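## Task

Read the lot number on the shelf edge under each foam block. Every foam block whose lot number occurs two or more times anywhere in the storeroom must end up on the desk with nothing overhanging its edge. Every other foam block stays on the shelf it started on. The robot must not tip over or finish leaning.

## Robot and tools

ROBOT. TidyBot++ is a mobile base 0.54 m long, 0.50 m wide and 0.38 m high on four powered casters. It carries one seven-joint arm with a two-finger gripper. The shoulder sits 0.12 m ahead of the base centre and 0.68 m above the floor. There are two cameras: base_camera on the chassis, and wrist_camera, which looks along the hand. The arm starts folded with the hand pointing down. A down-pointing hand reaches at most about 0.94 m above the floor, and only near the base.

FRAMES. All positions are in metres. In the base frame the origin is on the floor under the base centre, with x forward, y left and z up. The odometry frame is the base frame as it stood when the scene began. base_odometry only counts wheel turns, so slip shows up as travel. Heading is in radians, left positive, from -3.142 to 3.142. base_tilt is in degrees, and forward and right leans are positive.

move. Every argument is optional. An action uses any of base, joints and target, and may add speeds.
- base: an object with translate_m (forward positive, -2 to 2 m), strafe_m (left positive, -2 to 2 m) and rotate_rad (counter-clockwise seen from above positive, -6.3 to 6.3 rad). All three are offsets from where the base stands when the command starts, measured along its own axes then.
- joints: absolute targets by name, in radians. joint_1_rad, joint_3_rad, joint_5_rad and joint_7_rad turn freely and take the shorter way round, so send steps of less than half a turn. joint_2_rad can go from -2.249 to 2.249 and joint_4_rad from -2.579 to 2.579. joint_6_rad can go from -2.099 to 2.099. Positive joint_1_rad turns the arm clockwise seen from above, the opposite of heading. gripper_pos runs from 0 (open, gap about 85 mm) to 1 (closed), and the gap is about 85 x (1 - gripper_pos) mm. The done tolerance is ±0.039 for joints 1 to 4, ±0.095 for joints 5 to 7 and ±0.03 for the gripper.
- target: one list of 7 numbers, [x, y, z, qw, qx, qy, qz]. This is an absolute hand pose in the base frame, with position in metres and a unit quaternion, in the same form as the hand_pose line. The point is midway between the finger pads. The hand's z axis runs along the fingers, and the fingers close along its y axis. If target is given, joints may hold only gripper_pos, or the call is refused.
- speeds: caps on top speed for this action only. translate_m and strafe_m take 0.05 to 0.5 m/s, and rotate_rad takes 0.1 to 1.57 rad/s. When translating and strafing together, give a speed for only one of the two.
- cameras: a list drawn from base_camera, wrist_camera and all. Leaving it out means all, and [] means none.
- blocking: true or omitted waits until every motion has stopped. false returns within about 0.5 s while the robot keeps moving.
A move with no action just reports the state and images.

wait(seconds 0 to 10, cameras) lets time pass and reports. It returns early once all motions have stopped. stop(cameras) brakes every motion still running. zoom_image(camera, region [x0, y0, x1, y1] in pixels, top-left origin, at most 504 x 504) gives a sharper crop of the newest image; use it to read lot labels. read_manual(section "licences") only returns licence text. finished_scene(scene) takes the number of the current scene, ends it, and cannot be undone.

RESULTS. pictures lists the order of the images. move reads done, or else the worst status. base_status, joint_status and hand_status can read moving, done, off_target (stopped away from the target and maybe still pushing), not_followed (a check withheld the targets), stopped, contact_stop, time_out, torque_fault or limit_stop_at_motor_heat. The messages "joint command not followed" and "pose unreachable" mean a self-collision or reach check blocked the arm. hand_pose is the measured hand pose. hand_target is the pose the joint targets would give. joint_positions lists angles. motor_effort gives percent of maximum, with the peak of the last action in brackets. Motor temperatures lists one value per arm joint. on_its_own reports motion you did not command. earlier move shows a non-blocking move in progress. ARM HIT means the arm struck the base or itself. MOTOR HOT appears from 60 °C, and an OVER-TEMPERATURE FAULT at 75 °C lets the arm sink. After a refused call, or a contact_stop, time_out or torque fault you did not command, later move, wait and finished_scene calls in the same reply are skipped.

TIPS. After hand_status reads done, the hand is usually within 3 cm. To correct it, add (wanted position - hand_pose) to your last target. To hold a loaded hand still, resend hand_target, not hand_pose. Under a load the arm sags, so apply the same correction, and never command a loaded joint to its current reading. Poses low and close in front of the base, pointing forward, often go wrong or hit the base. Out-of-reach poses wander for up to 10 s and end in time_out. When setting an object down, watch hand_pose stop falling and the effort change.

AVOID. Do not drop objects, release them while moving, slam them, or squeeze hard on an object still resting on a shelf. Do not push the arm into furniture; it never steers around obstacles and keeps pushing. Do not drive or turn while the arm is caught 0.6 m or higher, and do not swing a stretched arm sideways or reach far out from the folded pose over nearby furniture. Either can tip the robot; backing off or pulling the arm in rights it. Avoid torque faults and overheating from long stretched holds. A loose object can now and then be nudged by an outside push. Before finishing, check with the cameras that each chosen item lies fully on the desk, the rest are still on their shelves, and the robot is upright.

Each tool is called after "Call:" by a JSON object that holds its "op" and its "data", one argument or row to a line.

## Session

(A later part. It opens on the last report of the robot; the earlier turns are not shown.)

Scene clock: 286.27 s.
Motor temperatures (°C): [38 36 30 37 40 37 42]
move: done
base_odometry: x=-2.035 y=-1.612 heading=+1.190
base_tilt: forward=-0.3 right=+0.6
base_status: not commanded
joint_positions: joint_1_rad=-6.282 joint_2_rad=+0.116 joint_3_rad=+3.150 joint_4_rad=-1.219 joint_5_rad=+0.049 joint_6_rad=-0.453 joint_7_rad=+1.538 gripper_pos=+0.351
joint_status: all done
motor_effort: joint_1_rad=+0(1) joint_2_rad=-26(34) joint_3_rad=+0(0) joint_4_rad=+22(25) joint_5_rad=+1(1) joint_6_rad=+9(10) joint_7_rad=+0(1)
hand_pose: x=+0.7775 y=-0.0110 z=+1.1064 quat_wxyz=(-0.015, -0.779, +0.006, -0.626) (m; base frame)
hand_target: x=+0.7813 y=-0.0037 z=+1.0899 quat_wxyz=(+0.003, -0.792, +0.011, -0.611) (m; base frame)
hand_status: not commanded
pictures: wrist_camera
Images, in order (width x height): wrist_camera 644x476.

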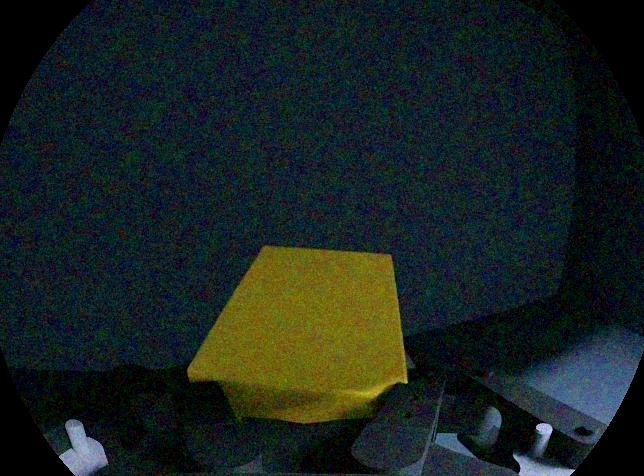

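Call:
{"op": "move", "data": {
  "base": {"translate_m":-0.2},
  "cameras": []
}}

Call:
{"op": "move", "data": {
  "joints": {"joint_2_rad":-0.4,"joint_4_rad":-1.4,"joint_6_rad":-0.75},
  "cameras": []
}}

Call:
{"op": "move", "data": {
  "joints": {"joint_2_rad":-0.374,"joint_4_rad":-2.45,"joint_6_rad":-0.6},
  "cameras": ["wrist_camera"]
}}

Call:
{"op": "move", "data": {
  "base": {"rotate_rad":1.95},
  "cameras": ["base_camera","wrist_camera"]
}}

Scene clock: 288.37 s.
Motor temperatures (°C): [38 36 30 37 40 37 42]
move: done
base_odometry: x=-2.110 y=-1.798 heading=+1.190
base_tilt: forward=-0.3 right=+0.6
base_status: done
joint_positions: joint_1_rad=-6.282 joint_2_rad=+0.115 joint_3_rad=+3.150 joint_4_rad=-1.218 joint_5_rad=+0.049 joint_6_rad=-0.453 joint_7_rad=+1.538 gripper_pos=+0.351
joint_status: not commanded
motor_effort: joint_1_rad=+0(5) joint_2_rad=-26(29) joint_3_rad=+0(4) joint_4_rad=+22(24) joint_5_rad=+1(1) joint_6_rad=+9(10) joint_7_rad=+0(1)
hand_pose: x=+0.7768 y=-0.0111 z=+1.1075 quat_wxyz=(-0.015, -0.779, +0.006, -0.627) (m; base frame)
hand_target: x=+0.7813 y=-0.0037 z=+1.0899 quat_wxyz=(+0.003, -0.792, +0.011, -0.611) (m; base frame)
hand_status: not commanded
pictures: none
No camera images: "cameras" was empty.

Scene clock: 290.23 s.
Motor temperatures (°C): [37 36 30 37 40 37 42]
move: done
base_odometry: x=-2.110 y=-1.798 heading=+1.190
base_tilt: forward=-0.4 right=+0.6
base_status: not commanded
joint_positions: joint_1_rad=-6.282 joint_2_rad=-0.399 joint_3_rad=+3.150 joint_4_rad=-1.370 joint_5_rad=+0.049 joint_6_rad=-0.701 joint_7_rad=+1.538 gripper_pos=+0.351
joint_status: all done
motor_effort: joint_1_rad=+0(1) joint_2_rad=-5(28) joint_3_rad=+0(1) joint_4_rad=+19(24) joint_5_rad=+1(1) joint_6_rad=+9(10) joint_7_rad=+0(1)
hand_pose: x=+0.5244 y=-0.0138 z=+1.2158 quat_wxyz=(-0.015, -0.742, +0.013, -0.670) (m; base frame)
hand_target: x=+0.5261 y=-0.0035 z=+1.1838 quat_wxyz=(+0.005, -0.767, +0.012, -0.641) (m; base frame)
hand_status: not commanded
pictures: none
No camera images: "cameras" was empty.

Scene clock: 292.57 s.
Motor temperatures (°C): [37 36 30 37 40 37 42]
move: done
base_odometry: x=-2.110 y=-1.798 heading=+1.190
base_tilt: forward=-0.4 right=+0.6
base_status: not commanded
joint_positions: joint_1_rad=-6.282 joint_2_rad=-0.392 joint_3_rad=+3.150 joint_4_rad=-2.422 joint_5_rad=+0.049 joint_6_rad=-0.654 joint_7_rad=+1.538 gripper_pos=+0.351
joint_status: all done
motor_effort: joint_1_rad=-1(1) joint_2_rad=-3(8) joint_3_rad=+1(1) joint_4_rad=+18(23) joint_5_rad=+1(1) joint_6_rad=+4(10) joint_7_rad=+0(1)
hand_pose: x=+0.3776 y=-0.0101 z=+0.6520 quat_wxyz=(-0.015, -0.974, +0.005, -0.227) (m; base frame)
hand_target: x=+0.3802 y=-0.0006 z=+0.6432 quat_wxyz=(+0.003, -0.973, +0.014, -0.231) (m; base frame)
hand_status: not commanded
pictures: wrist_camera
Images, in order (width x height): wrist_camera 644x476.

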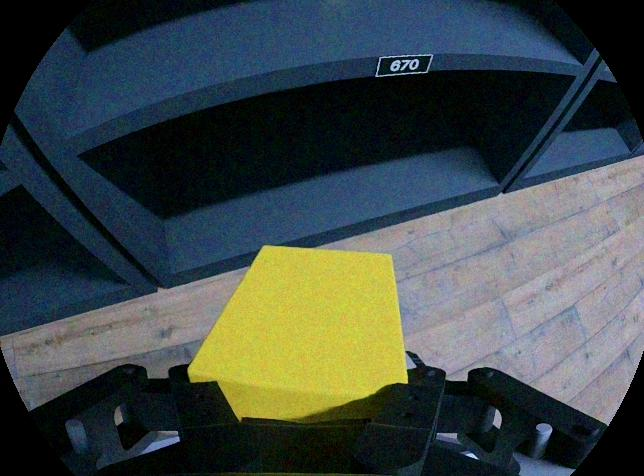

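Scene clock: 297.67 s.
Motor temperatures (°C): [37 36 30 37 40 37 42]
move: time_out
base_odometry: x=-2.106 y=-1.792 heading=+2.128
base_tilt: forward=-0.4 right=+0.6
base_status: rotate_rad time_out (by the wheels' count: +0.938 of +1.950)
joint_positions: joint_1_rad=-6.287 joint_2_rad=-0.382 joint_3_rad=+3.145 joint_4_rad=-2.426 joint_5_rad=+0.044 joint_6_rad=-0.646 joint_7_rad=+1.538 gripper_pos=+0.351
joint_status: not commanded
motor_effort: joint_1_rad=+0(5) joint_2_rad=-3(12) joint_3_rad=+1(7) joint_4_rad=+18(22) joint_5_rad=+1(5) joint_6_rad=+5(7) joint_7_rad=+0(1)
hand_pose: x=+0.3779 y=-0.0066 z=+0.6489 quat_wxyz=(-0.012, -0.975, +0.002, -0.224) (m; base frame)
hand_target: x=+0.3802 y=-0.0006 z=+0.6432 quat_wxyz=(+0.003, -0.973, +0.014, -0.231) (m; base frame)
hand_status: not commanded
pictures: base_camera, wrist_camera
Images, in order (width x height): base_camera 644x364, wrist_camera 644x476.

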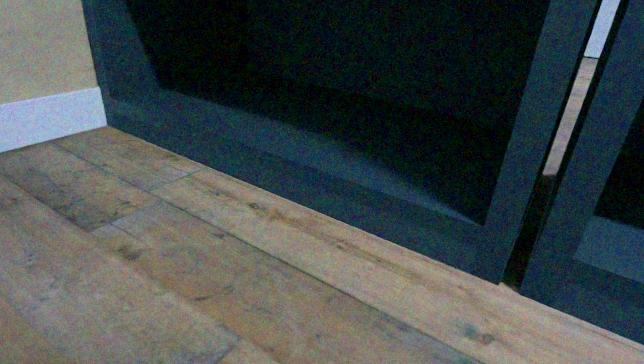

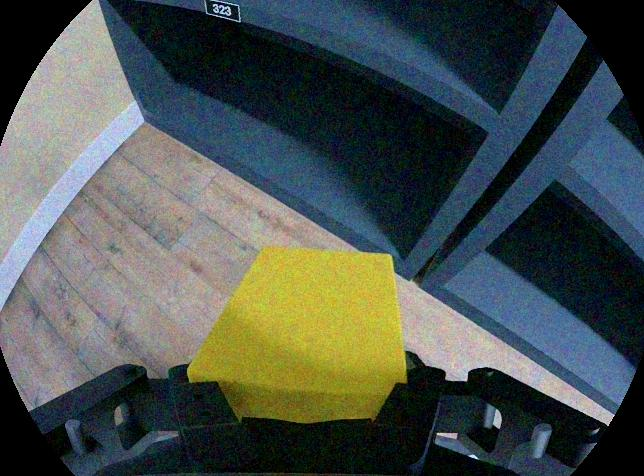

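Call:
{"op": "move", "data": {
  "base": {"translate_m":0.07,"strafe_m":-0.045},
  "cameras": []
}}

Call:
{"op": "move", "data": {
  "base": {"rotate_rad":1.013},
  "cameras": ["base_camera"]
}}

Scene clock: 299.00 s.
Motor temperatures (°C): [37 36 30 37 40 37 42]
move: done
base_odometry: x=-2.105 y=-1.708 heading=+2.129
base_tilt: forward=-0.3 right=+0.6
base_status: done
joint_positions: joint_1_rad=-6.287 joint_2_rad=-0.379 joint_3_rad=+3.145 joint_4_rad=-2.426 joint_5_rad=+0.044 joint_6_rad=-0.645 joint_7_rad=+1.538 gripper_pos=+0.351
joint_status: not commanded
motor_effort: joint_1_rad=+0(1) joint_2_rad=-4(5) joint_3_rad=+0(1) joint_4_rad=+18(19) joint_5_rad=+1(1) joint_6_rad=+4(5) joint_7_rad=+0(1)
hand_pose: x=+0.3779 y=-0.0066 z=+0.6483 quat_wxyz=(-0.012, -0.975, +0.002, -0.223) (m; base frame)
hand_target: x=+0.3802 y=-0.0006 z=+0.6432 quat_wxyz=(+0.003, -0.973, +0.014, -0.231) (m; base frame)
hand_status: not commanded
pictures: none
No camera images: "cameras" was empty.

Scene clock: 300.90 s.
Motor temperatures (°C): [37 36 30 37 40 37 42]
move: done
base_odometry: x=-2.105 y=-1.708 heading=+3.141
base_tilt: forward=-0.4 right=+0.6
base_status: done
joint_positions: joint_1_rad=-6.287 joint_2_rad=-0.379 joint_3_rad=+3.145 joint_4_rad=-2.426 joint_5_rad=+0.044 joint_6_rad=-0.645 joint_7_rad=+1.538 gripper_pos=+0.351
joint_status: not commanded
motor_effort: joint_1_rad=-1(1) joint_2_rad=-3(5) joint_3_rad=+1(1) joint_4_rad=+18(18) joint_5_rad=+1(1) joint_6_rad=+4(5) joint_7_rad=+0(1)
hand_pose: x=+0.3779 y=-0.0066 z=+0.6483 quat_wxyz=(-0.012, -0.975, +0.002, -0.223) (m; base frame)
hand_target: x=+0.3802 y=-0.0006 z=+0.6432 quat_wxyz=(+0.003, -0.973, +0.014, -0.231) (m; base frame)
hand_status: not commanded
pictures: base_camera
Images, in order (width x height): base_camera 644x364.

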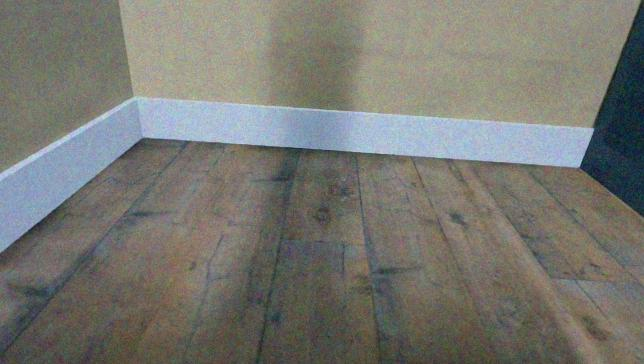

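Call:
{"op": "move", "data": {
  "base": {"translate_m":-1.75,"strafe_m":0.05},
  "joints": {"joint_6_rad":-0.9},
  "cameras": []
}}

Call:
{"op": "move", "data": {
  "base": {"translate_m":-1.7},
  "cameras": ["base_camera"]
}}

Call:
{"op": "move", "data": {
  "base": {"strafe_m":-1.7},
  "cameras": ["wrist_camera"]
}}

Call:
{"op": "move", "data": {
  "base": {"translate_m":1.0},
  "cameras": []
}}

Call:
{"op": "move", "data": {
  "base": {"rotate_rad":-1.57},
  "cameras": []
}}

Call:
{"op": "move", "data": {
  "joints": {"joint_1_rad":-0.01,"joint_2_rad":-0.24,"joint_4_rad":-1.89,"joint_6_rad":-0.27},
  "cameras": ["base_camera","wrist_camera"]
}}

Scene clock: 306.17 s.
Motor temperatures (°C): [37 36 30 37 40 37 42]
move: done
base_odometry: x=-0.355 y=-1.760 heading=-3.141
base_tilt: forward=-0.3 right=+0.6
base_status: done
joint_positions: joint_1_rad=-6.287 joint_2_rad=-0.378 joint_3_rad=+3.145 joint_4_rad=-2.435 joint_5_rad=+0.044 joint_6_rad=-0.879 joint_7_rad=+1.538 gripper_pos=+0.351
joint_status: all done
motor_effort: joint_1_rad=+0(1) joint_2_rad=-3(6) joint_3_rad=+0(1) joint_4_rad=+16(18) joint_5_rad=+1(1) joint_6_rad=+3(5) joint_7_rad=+0(1)
hand_pose: x=+0.3052 y=-0.0089 z=+0.6214 quat_wxyz=(-0.016, -0.995, +0.004, -0.103) (m; base frame)
hand_target: x=+0.2918 y=+0.0002 z=+0.6143 quat_wxyz=(+0.002, -0.996, +0.014, -0.083) (m; base frame)
hand_status: not commanded
pictures: none
No camera images: "cameras" was empty.

Scene clock: 314.30 s.
Motor temperatures (°C): [37 36 30 37 40 37 42]
move: time_out
base_odometry: x=+1.326 y=-1.759 heading=-3.141
base_tilt: forward=-0.4 right=+0.6
base_status: translate_m time_out (by the wheels' count: -1.681 of -1.700)
joint_positions: joint_1_rad=-6.287 joint_2_rad=-0.379 joint_3_rad=+3.146 joint_4_rad=-2.439 joint_5_rad=+0.043 joint_6_rad=-0.883 joint_7_rad=+1.538 gripper_pos=+0.351
joint_status: not commanded
motor_effort: joint_1_rad=+0(1) joint_2_rad=-2(17) joint_3_rad=+0(4) joint_4_rad=+17(22) joint_5_rad=+1(2) joint_6_rad=+2(7) joint_7_rad=+0(1)
hand_pose: x=+0.3024 y=-0.0089 z=+0.6199 quat_wxyz=(-0.015, -0.995, +0.005, -0.099) (m; base frame)
hand_target: x=+0.2918 y=+0.0002 z=+0.6143 quat_wxyz=(+0.002, -0.996, +0.014, -0.083) (m; base frame)
hand_status: not commanded
pictures: base_camera
Images, in order (width x height): base_camera 644x364.

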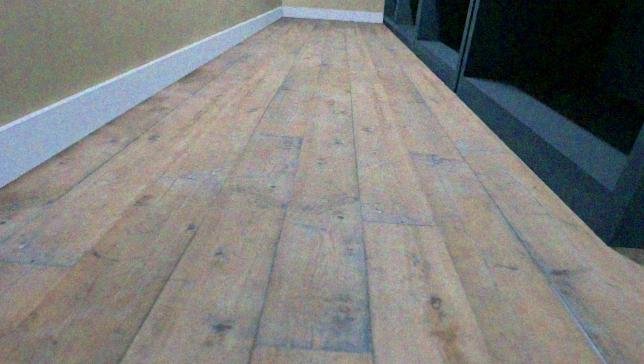

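not run: a stop that you did not command came earlier in this reply.

not run: a stop that you did not command came earlier in this reply.

not run: a stop that you did not command came earlier in this reply.

not run: a stop that you did not command came earlier in this reply.

Call:
{"op": "move", "data": {
  "base": {"translate_m":0.03},
  "cameras": []
}}

Call:
{"op": "move", "data": {
  "base": {"strafe_m":-1.7},
  "cameras": ["wrist_camera"]
}}

Call:
{"op": "move", "data": {
  "base": {"translate_m":0.97},
  "cameras": []
}}

Call:
{"op": "move", "data": {
  "base": {"rotate_rad":-1.57},
  "cameras": []
}}

Call:
{"op": "move", "data": {
  "joints": {"joint_1_rad":-0.01,"joint_2_rad":-0.24,"joint_4_rad":-1.89,"joint_6_rad":-0.27},
  "cameras": ["base_camera","wrist_camera"]
}}

Scene clock: 315.57 s.
Motor temperatures (°C): [37 36 30 37 40 37 42]
move: done
base_odometry: x=+1.296 y=-1.760 heading=-3.140
base_tilt: forward=-0.4 right=+0.6
base_status: done
joint_positions: joint_1_rad=-6.287 joint_2_rad=-0.375 joint_3_rad=+3.146 joint_4_rad=-2.439 joint_5_rad=+0.043 joint_6_rad=-0.883 joint_7_rad=+1.538 gripper_pos=+0.351
joint_status: not commanded
motor_effort: joint_1_rad=+0(1) joint_2_rad=-2(4) joint_3_rad=+1(1) joint_4_rad=+16(17) joint_5_rad=+1(1) joint_6_rad=+2(3) joint_7_rad=-1(1)
hand_pose: x=+0.3021 y=-0.0089 z=+0.6193 quat_wxyz=(-0.015, -0.995, +0.005, -0.097) (m; base frame)
hand_target: x=+0.2918 y=+0.0002 z=+0.6143 quat_wxyz=(+0.002, -0.996, +0.014, -0.083) (m; base frame)
hand_status: not commanded
pictures: none
No camera images: "cameras" was empty.

Scene clock: 320.33 s.
Motor temperatures (°C): [37 36 30 37 40 37 42]
move: done
base_odometry: x=+1.293 y=-0.059 heading=-3.141
base_tilt: forward=-0.3 right=+0.6
base_status: done
joint_positions: joint_1_rad=-6.287 joint_2_rad=-0.375 joint_3_rad=+3.146 joint_4_rad=-2.439 joint_5_rad=+0.043 joint_6_rad=-0.883 joint_7_rad=+1.538 gripper_pos=+0.351
joint_status: not commanded
motor_effort: joint_1_rad=+0(1) joint_2_rad=-2(3) joint_3_rad=+1(2) joint_4_rad=+16(17) joint_5_rad=+1(2) joint_6_rad=+2(3) joint_7_rad=+0(1)
hand_pose: x=+0.3021 y=-0.0089 z=+0.6193 quat_wxyz=(-0.015, -0.995, +0.005, -0.097) (m; base frame)
hand_target: x=+0.2918 y=+0.0002 z=+0.6143 quat_wxyz=(+0.002, -0.996, +0.014, -0.083) (m; base frame)
hand_status: not commanded
pictures: wrist_camera
Images, in order (width x height): wrist_camera 644x476.

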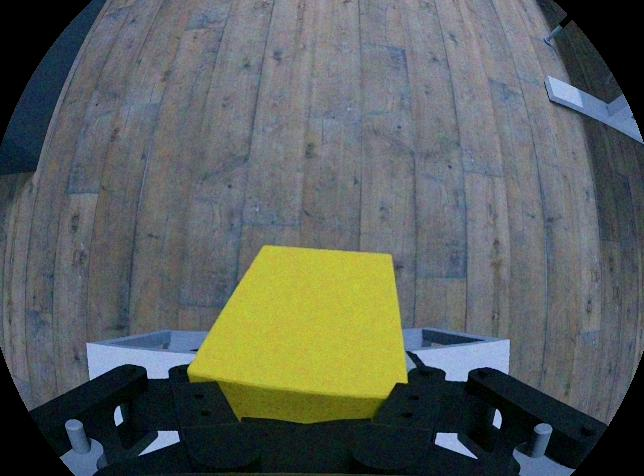

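Scene clock: 323.63 s.
Motor temperatures (°C): [37 36 30 37 40 37 42]
move: done
base_odometry: x=+0.323 y=-0.060 heading=-3.141
base_tilt: forward=-0.3 right=+0.6
base_status: done
joint_positions: joint_1_rad=-6.287 joint_2_rad=-0.376 joint_3_rad=+3.146 joint_4_rad=-2.439 joint_5_rad=+0.043 joint_6_rad=-0.883 joint_7_rad=+1.538 gripper_pos=+0.351
joint_status: not commanded
motor_effort: joint_1_rad=-1(1) joint_2_rad=-2(5) joint_3_rad=+0(1) joint_4_rad=+16(18) joint_5_rad=+1(1) joint_6_rad=+2(3) joint_7_rad=+0(1)
hand_pose: x=+0.3022 y=-0.0089 z=+0.6194 quat_wxyz=(-0.015, -0.995, +0.005, -0.098) (m; base frame)
hand_target: x=+0.2918 y=+0.0002 z=+0.6143 quat_wxyz=(+0.002, -0.996, +0.014, -0.083) (m; base frame)
hand_status: not commanded
pictures: none
No camera images: "cameras" was empty.

Scene clock: 325.93 s.
Motor temperatures (°C): [37 36 30 37 40 37 42]
move: done
base_odometry: x=+0.323 y=-0.060 heading=+1.573
base_tilt: forward=-0.3 right=+0.6
base_status: done
joint_positions: joint_1_rad=-6.287 joint_2_rad=-0.376 joint_3_rad=+3.146 joint_4_rad=-2.439 joint_5_rad=+0.043 joint_6_rad=-0.883 joint_7_rad=+1.538 gripper_pos=+0.351
joint_status: not commanded
motor_effort: joint_1_rad=-1(1) joint_2_rad=-3(3) joint_3_rad=+1(2) joint_4_rad=+16(17) joint_5_rad=+1(2) joint_6_rad=+2(3) joint_7_rad=+0(1)
hand_pose: x=+0.3022 y=-0.0089 z=+0.6194 quat_wxyz=(-0.015, -0.995, +0.005, -0.098) (m; base frame)
hand_target: x=+0.2918 y=+0.0002 z=+0.6143 quat_wxyz=(+0.002, -0.996, +0.014, -0.083) (m; base frame)
hand_status: not commanded
pictures: none
No camera images: "cameras" was empty.

Scene clock: 328.10 s.
Motor temperatures (°C): [37 36 30 37 40 37 42]
move: done
base_odometry: x=+0.323 y=-0.060 heading=+1.573
base_tilt: forward=-0.3 right=+0.6
base_status: not commanded
joint_positions: joint_1_rad=-6.287 joint_2_rad=-0.262 joint_3_rad=+3.146 joint_4_rad=-1.903 joint_5_rad=+0.043 joint_6_rad=-0.329 joint_7_rad=+1.538 gripper_pos=+0.351
joint_status: all done
motor_effort: joint_1_rad=+0(2) joint_2_rad=-12(13) joint_3_rad=+0(1) joint_4_rad=+22(23) joint_5_rad=+1(1) joint_6_rad=+8(9) joint_7_rad=+0(1)
hand_pose: x=+0.6105 y=-0.0035 z=+0.9457 quat_wxyz=(-0.008, -0.833, +0.001, -0.553) (m; base frame)
hand_target: x=+0.6250 y=+0.0017 z=+0.9591 quat_wxyz=(+0.007, -0.819, +0.008, -0.573) (m; base frame)
hand_status: not commanded
pictures: base_camera, wrist_camera
Images, in order (width x height): base_camera 644x364, wrist_camera 644x476.

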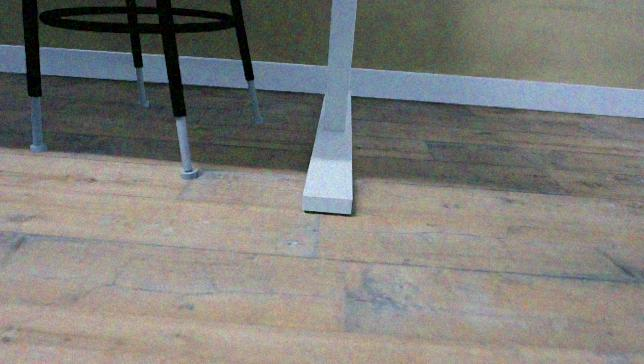

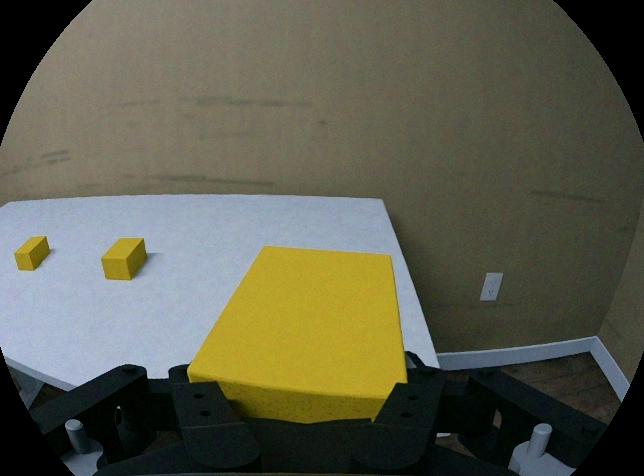

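Call:
{"op": "move", "data": {
  "base": {"strafe_m":0.15,"translate_m":0.22},
  "cameras": []
}}

Call:
{"op": "move", "data": {
  "target": [0.79, 0.0, 0.81, 0, 0.824, 0, 0.567],
  "cameras": ["wrist_camera"]
}}

Call:
{"op": "move", "data": {
  "target": [0.79, 0.0, 0.77, 0, 0.824, 0, 0.567],
  "cameras": []
}}

Call:
{"op": "move", "data": {
  "target": [0.79, 0.0, 0.75, 0, 0.824, 0, 0.567],
  "cameras": []
}}

Call:
{"op": "move", "data": {
  "target": [0.79, 0.0, 0.73, 0, 0.824, 0, 0.567],
  "cameras": ["wrist_camera"]
}}

Scene clock: 330.13 s.
Motor temperatures (°C): [37 36 30 37 40 37 42]
move: done
base_odometry: x=+0.173 y=+0.160 heading=+1.572
base_tilt: forward=-0.3 right=+0.6
base_status: done
joint_positions: joint_1_rad=-6.287 joint_2_rad=-0.246 joint_3_rad=+3.146 joint_4_rad=-1.902 joint_5_rad=+0.043 joint_6_rad=-0.323 joint_7_rad=+1.538 gripper_pos=+0.351
joint_status: not commanded
motor_effort: joint_1_rad=-1(2) joint_2_rad=-13(15) joint_3_rad=+0(2) joint_4_rad=+22(23) joint_5_rad=+1(1) joint_6_rad=+8(9) joint_7_rad=+0(1)
hand_pose: x=+0.6154 y=-0.0035 z=+0.9400 quat_wxyz=(-0.008, -0.836, +0.001, -0.549) (m; base frame)
hand_target: x=+0.6250 y=+0.0017 z=+0.9591 quat_wxyz=(+0.007, -0.819, +0.008, -0.573) (m; base frame)
hand_status: not commanded
pictures: none
No camera images: "cameras" was empty.

Scene clock: 332.13 s.
Motor temperatures (°C): [37 36 30 37 40 37 42]
move: done
base_odometry: x=+0.173 y=+0.160 heading=+1.572
base_tilt: forward=-0.3 right=+0.6
base_status: not commanded
joint_positions: joint_1_rad=-6.287 joint_2_rad=+0.255 joint_3_rad=+3.146 joint_4_rad=-1.870 joint_5_rad=+0.043 joint_6_rad=+0.132 joint_7_rad=+1.538 gripper_pos=+0.351
joint_status: not commanded
motor_effort: joint_1_rad=+0(1) joint_2_rad=-28(30) joint_3_rad=+0(1) joint_4_rad=+19(23) joint_5_rad=+1(1) joint_6_rad=+8(9) joint_7_rad=+0(1)
hand_pose: x=+0.7763 y=+0.0028 z=+0.7960 quat_wxyz=(-0.001, -0.840, -0.006, -0.543) (m; base frame)
hand_target: x=+0.7900 y=+0.0000 z=+0.8100 quat_wxyz=(+0.000, -0.824, +0.000, -0.567) (m; base frame)
hand_status: done (0.020 m and 3.3 deg from the pose sent, 0.218 m and 2.6 deg at the start)
pictures: wrist_camera
Images, in order (width x height): wrist_camera 644x476.

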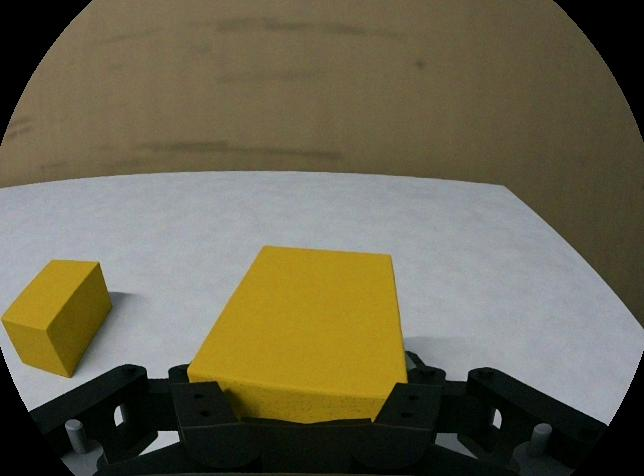

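Scene clock: 333.27 s.
Motor temperatures (°C): [37 36 30 37 40 37 42]
move: done
base_odometry: x=+0.173 y=+0.160 heading=+1.572
base_tilt: forward=-0.3 right=+0.6
base_status: not commanded
joint_positions: joint_1_rad=-6.287 joint_2_rad=+0.310 joint_3_rad=+3.146 joint_4_rad=-1.902 joint_5_rad=+0.043 joint_6_rad=+0.265 joint_7_rad=+1.538 gripper_pos=+0.351
joint_status: not commanded
motor_effort: joint_1_rad=+0(1) joint_2_rad=-30(32) joint_3_rad=+0(0) joint_4_rad=+19(20) joint_5_rad=+1(1) joint_6_rad=+8(9) joint_7_rad=+0(0)
hand_pose: x=+0.7887 y=+0.0046 z=+0.7797 quat_wxyz=(+0.001, -0.827, -0.007, -0.562) (m; base frame)
hand_target: x=+0.7900 y=+0.0000 z=+0.7700 quat_wxyz=(+0.000, -0.824, +0.000, -0.567) (m; base frame)
hand_status: done (0.011 m and 1.1 deg from the pose sent, 0.030 m and 3.3 deg at the start)
pictures: none
No camera images: "cameras" was empty.

Scene clock: 334.03 s.
Motor temperatures (°C): [37 36 30 37 40 37 42]
move: done
base_odometry: x=+0.173 y=+0.160 heading=+1.572
base_tilt: forward=-0.3 right=+0.6
base_status: not commanded
joint_positions: joint_1_rad=-6.287 joint_2_rad=+0.341 joint_3_rad=+3.146 joint_4_rad=-1.929 joint_5_rad=+0.043 joint_6_rad=+0.334 joint_7_rad=+1.538 gripper_pos=+0.351
joint_status: not commanded
motor_effort: joint_1_rad=+0(1) joint_2_rad=-30(31) joint_3_rad=+0(0) joint_4_rad=+18(19) joint_5_rad=+1(1) joint_6_rad=+8(9) joint_7_rad=+0(0)
hand_pose: x=+0.7910 y=+0.0055 z=+0.7645 quat_wxyz=(+0.003, -0.824, -0.007, -0.567) (m; base frame)
hand_target: x=+0.7900 y=+0.0000 z=+0.7500 quat_wxyz=(+0.000, -0.824, +0.000, -0.567) (m; base frame)
hand_status: done (0.015 m and 0.9 deg from the pose sent, 0.030 m and 1.1 deg at the start)
pictures: none
No camera images: "cameras" was empty.

Scene clock: 335.00 s.
Motor temperatures (°C): [37 36 30 37 40 37 42]
move: done
base_odometry: x=+0.173 y=+0.160 heading=+1.572
base_tilt: forward=-0.3 right=+0.6
base_status: not commanded
joint_positions: joint_1_rad=-6.287 joint_2_rad=+0.377 joint_3_rad=+3.146 joint_4_rad=-1.957 joint_5_rad=+0.043 joint_6_rad=+0.399 joint_7_rad=+1.538 gripper_pos=+0.351
joint_status: not commanded
motor_effort: joint_1_rad=+0(1) joint_2_rad=-30(32) joint_3_rad=+0(0) joint_4_rad=+18(19) joint_5_rad=+1(1) joint_6_rad=+8(9) joint_7_rad=+0(0)
hand_pose: x=+0.7920 y=+0.0063 z=+0.7446 quat_wxyz=(+0.004, -0.824, -0.008, -0.567) (m; base frame)
hand_target: x=+0.7900 y=+0.0000 z=+0.7300 quat_wxyz=(+0.000, -0.824, +0.000, -0.567) (m; base frame)
hand_status: done (0.016 m and 1.0 deg from the pose sent, 0.035 m and 0.9 deg at the start)
pictures: wrist_camera
Images, in order (width x height): wrist_camera 644x476.

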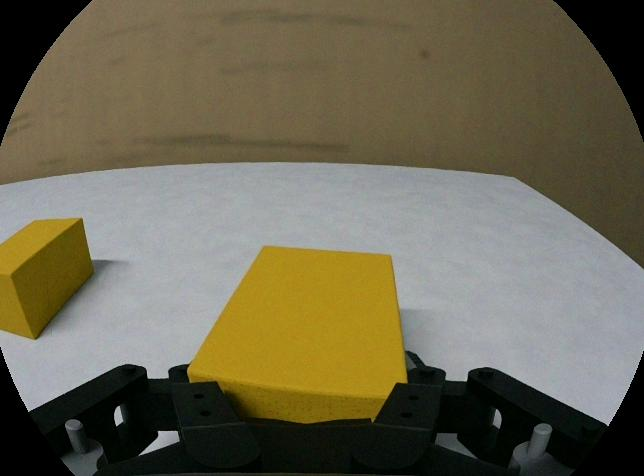

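Call:
{"op": "move", "data": {
  "target": [0.79, 0.0, 0.715, 0, 0.824, 0, 0.567],
  "cameras": []
}}

Call:
{"op": "move", "data": {
  "target": [0.79, 0.0, 0.703, 0, 0.824, 0, 0.567],
  "cameras": ["wrist_camera"]
}}

Scene clock: 335.73 s.
Motor temperatures (°C): [37 36 30 37 40 37 42]
move: done
base_odometry: x=+0.173 y=+0.160 heading=+1.572
base_tilt: forward=-0.3 right=+0.6
base_status: not commanded
joint_positions: joint_1_rad=-6.287 joint_2_rad=+0.392 joint_3_rad=+3.146 joint_4_rad=-1.970 joint_5_rad=+0.043 joint_6_rad=+0.452 joint_7_rad=+1.538 gripper_pos=+0.351
joint_status: not commanded
motor_effort: joint_1_rad=-1(1) joint_2_rad=-28(31) joint_3_rad=-1(1) joint_4_rad=+17(18) joint_5_rad=+1(1) joint_6_rad=+8(9) joint_7_rad=+0(1)
hand_pose: x=+0.7941 y=+0.0070 z=+0.7434 quat_wxyz=(+0.005, -0.816, -0.008, -0.577) (m; base frame)
hand_target: x=+0.7900 y=+0.0000 z=+0.7150 quat_wxyz=(+0.000, -0.824, +0.000, -0.567) (m; base frame)
hand_status: done (0.030 m and 1.8 deg from the pose sent, 0.030 m and 1.0 deg at the start)
pictures: none
No camera images: "cameras" was empty.

Scene clock: 336.37 s.
Motor temperatures (°C): [37 36 30 37 40 37 42]
move: off_target
base_odometry: x=+0.173 y=+0.160 heading=+1.572
base_tilt: forward=-0.3 right=+0.6
base_status: not commanded
joint_positions: joint_1_rad=-6.287 joint_2_rad=+0.400 joint_3_rad=+3.146 joint_4_rad=-1.982 joint_5_rad=+0.043 joint_6_rad=+0.494 joint_7_rad=+1.538 gripper_pos=+0.351
joint_status: not commanded
motor_effort: joint_1_rad=-1(2) joint_2_rad=-26(29) joint_3_rad=-1(1) joint_4_rad=+16(17) joint_5_rad=+1(1) joint_6_rad=+7(8) joint_7_rad=+0(1)
hand_pose: x=+0.7949 y=+0.0074 z=+0.7437 quat_wxyz=(+0.006, -0.810, -0.008, -0.586) (m; base frame)
hand_target: x=+0.7900 y=+0.0000 z=+0.7030 quat_wxyz=(+0.000, -0.824, +0.000, -0.567) (m; base frame)
hand_status: off_target (0.042 m and 2.9 deg from the pose sent, 0.041 m and 1.8 deg at the start)
pictures: wrist_camera
Images, in order (width x height): wrist_camera 644x476.

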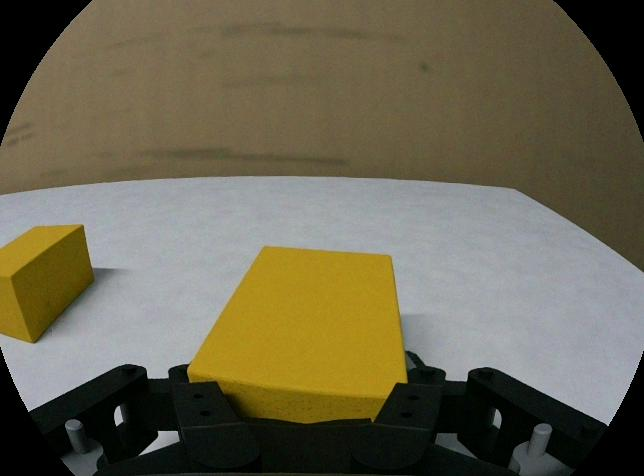

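Contact. Raise command slightly to ease pressure, then release.

Call:
{"op": "move", "data": {
  "target": [0.79, 0.0, 0.722, 0, 0.824, 0, 0.567],
  "cameras": []
}}

Call:
{"op": "move", "data": {
  "joints": {"gripper_pos":0.05},
  "cameras": []
}}

Call:
{"op": "move", "data": {
  "base": {"translate_m":-0.25},
  "cameras": []
}}

Call:
{"op": "move", "data": {
  "joints": {"joint_2_rad":-0.3,"joint_4_rad":-2.3,"joint_6_rad":0.2},
  "cameras": ["wrist_camera"]
}}

Scene clock: 337.20 s.
Motor temperatures (°C): [37 36 30 37 40 37 42]
move: done
base_odometry: x=+0.173 y=+0.160 heading=+1.572
base_tilt: forward=-0.3 right=+0.6
base_status: not commanded
joint_positions: joint_1_rad=-6.287 joint_2_rad=+0.397 joint_3_rad=+3.146 joint_4_rad=-1.981 joint_5_rad=+0.043 joint_6_rad=+0.486 joint_7_rad=+1.538 gripper_pos=+0.351
joint_status: not commanded
motor_effort: joint_1_rad=+0(1) joint_2_rad=-28(29) joint_3_rad=+0(1) joint_4_rad=+16(17) joint_5_rad=+1(1) joint_6_rad=+7(8) joint_7_rad=+0(1)
hand_pose: x=+0.7942 y=+0.0073 z=+0.7441 quat_wxyz=(+0.006, -0.811, -0.008, -0.585) (m; base frame)
hand_target: x=+0.7900 y=+0.0000 z=+0.7220 quat_wxyz=(+0.000, -0.824, +0.000, -0.567) (m; base frame)
hand_status: done (0.024 m and 2.7 deg from the pose sent, 0.023 m and 2.9 deg at the start)
pictures: none
No camera images: "cameras" was empty.

Scene clock: 338.03 s.
Motor temperatures (°C): [37 36 30 37 40 37 42]
move: done
base_odometry: x=+0.173 y=+0.160 heading=+1.572
base_tilt: forward=-0.3 right=+0.6
base_status: not commanded
joint_positions: joint_1_rad=-6.287 joint_2_rad=+0.397 joint_3_rad=+3.146 joint_4_rad=-1.981 joint_5_rad=+0.043 joint_6_rad=+0.486 joint_7_rad=+1.538 gripper_pos=+0.050
joint_status: all done
motor_effort: joint_1_rad=+0(1) joint_2_rad=-30(31) joint_3_rad=+0(1) joint_4_rad=+17(18) joint_5_rad=+1(1) joint_6_rad=+9(9) joint_7_rad=+0(1)
hand_pose: x=+0.7942 y=+0.0073 z=+0.7441 quat_wxyz=(+0.006, -0.811, -0.008, -0.585) (m; base frame)
hand_target: x=+0.7900 y=+0.0000 z=+0.7220 quat_wxyz=(+0.000, -0.824, +0.000, -0.567) (m; base frame)
hand_status: not commanded
pictures: none
No camera images: "cameras" was empty.

Scene clock: 339.83 s.
Motor temperatures (°C): [37 36 30 37 40 37 42]
move: done
base_odometry: x=+0.173 y=-0.090 heading=+1.572
base_tilt: forward=-0.3 right=+0.6
base_status: done
joint_positions: joint_1_rad=-6.287 joint_2_rad=+0.398 joint_3_rad=+3.146 joint_4_rad=-1.982 joint_5_rad=+0.043 joint_6_rad=+0.486 joint_7_rad=+1.538 gripper_pos=+0.050
joint_status: not commanded
motor_effort: joint_1_rad=+0(2) joint_2_rad=-30(33) joint_3_rad=+0(1) joint_4_rad=+17(19) joint_5_rad=+1(1) joint_6_rad=+8(9) joint_7_rad=+0(1)
hand_pose: x=+0.7943 y=+0.0073 z=+0.7435 quat_wxyz=(+0.006, -0.812, -0.008, -0.584) (m; base frame)
hand_target: x=+0.7900 y=+0.0000 z=+0.7220 quat_wxyz=(+0.000, -0.824, +0.000, -0.567) (m; base frame)
hand_status: not commanded
pictures: none
No camera images: "cameras" was empty.

Scene clock: 341.80 s.
Motor temperatures (°C): [37 36 30 37 40 37 42]
move: done
base_odometry: x=+0.173 y=-0.090 heading=+1.572
base_tilt: forward=-0.3 right=+0.6
base_status: not commanded
joint_positions: joint_1_rad=-6.287 joint_2_rad=-0.292 joint_3_rad=+3.146 joint_4_rad=-2.269 joint_5_rad=+0.043 joint_6_rad=+0.250 joint_7_rad=+1.538 gripper_pos=+0.050
joint_status: all done
motor_effort: joint_1_rad=-1(1) joint_2_rad=-10(32) joint_3_rad=+0(1) joint_4_rad=+21(22) joint_5_rad=+1(1) joint_6_rad=+9(10) joint_7_rad=+0(1)
hand_pose: x=+0.5942 y=+0.0040 z=+0.9121 quat_wxyz=(+0.001, -0.760, -0.006, -0.650) (m; base frame)
hand_target: x=+0.5838 y=-0.0009 z=+0.8823 quat_wxyz=(+0.001, -0.783, +0.002, -0.622) (m; base frame)
hand_status: not commanded
pictures: wrist_camera
Images, in order (width x height): wrist_camera 644x476.

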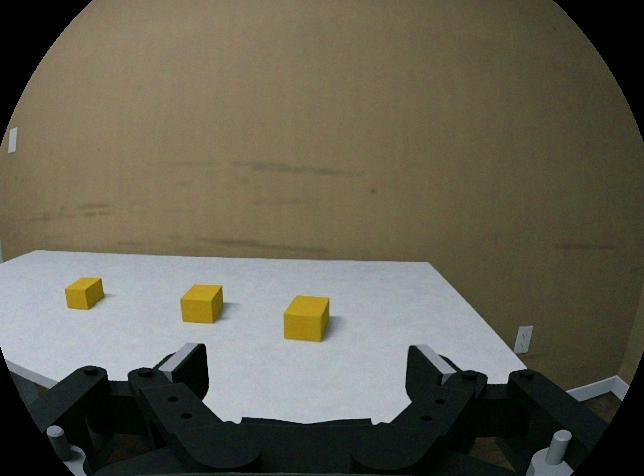

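Call:
{"op": "finished_scene", "data": {
  "scene": 2
}}

The scene is finished: the task was done.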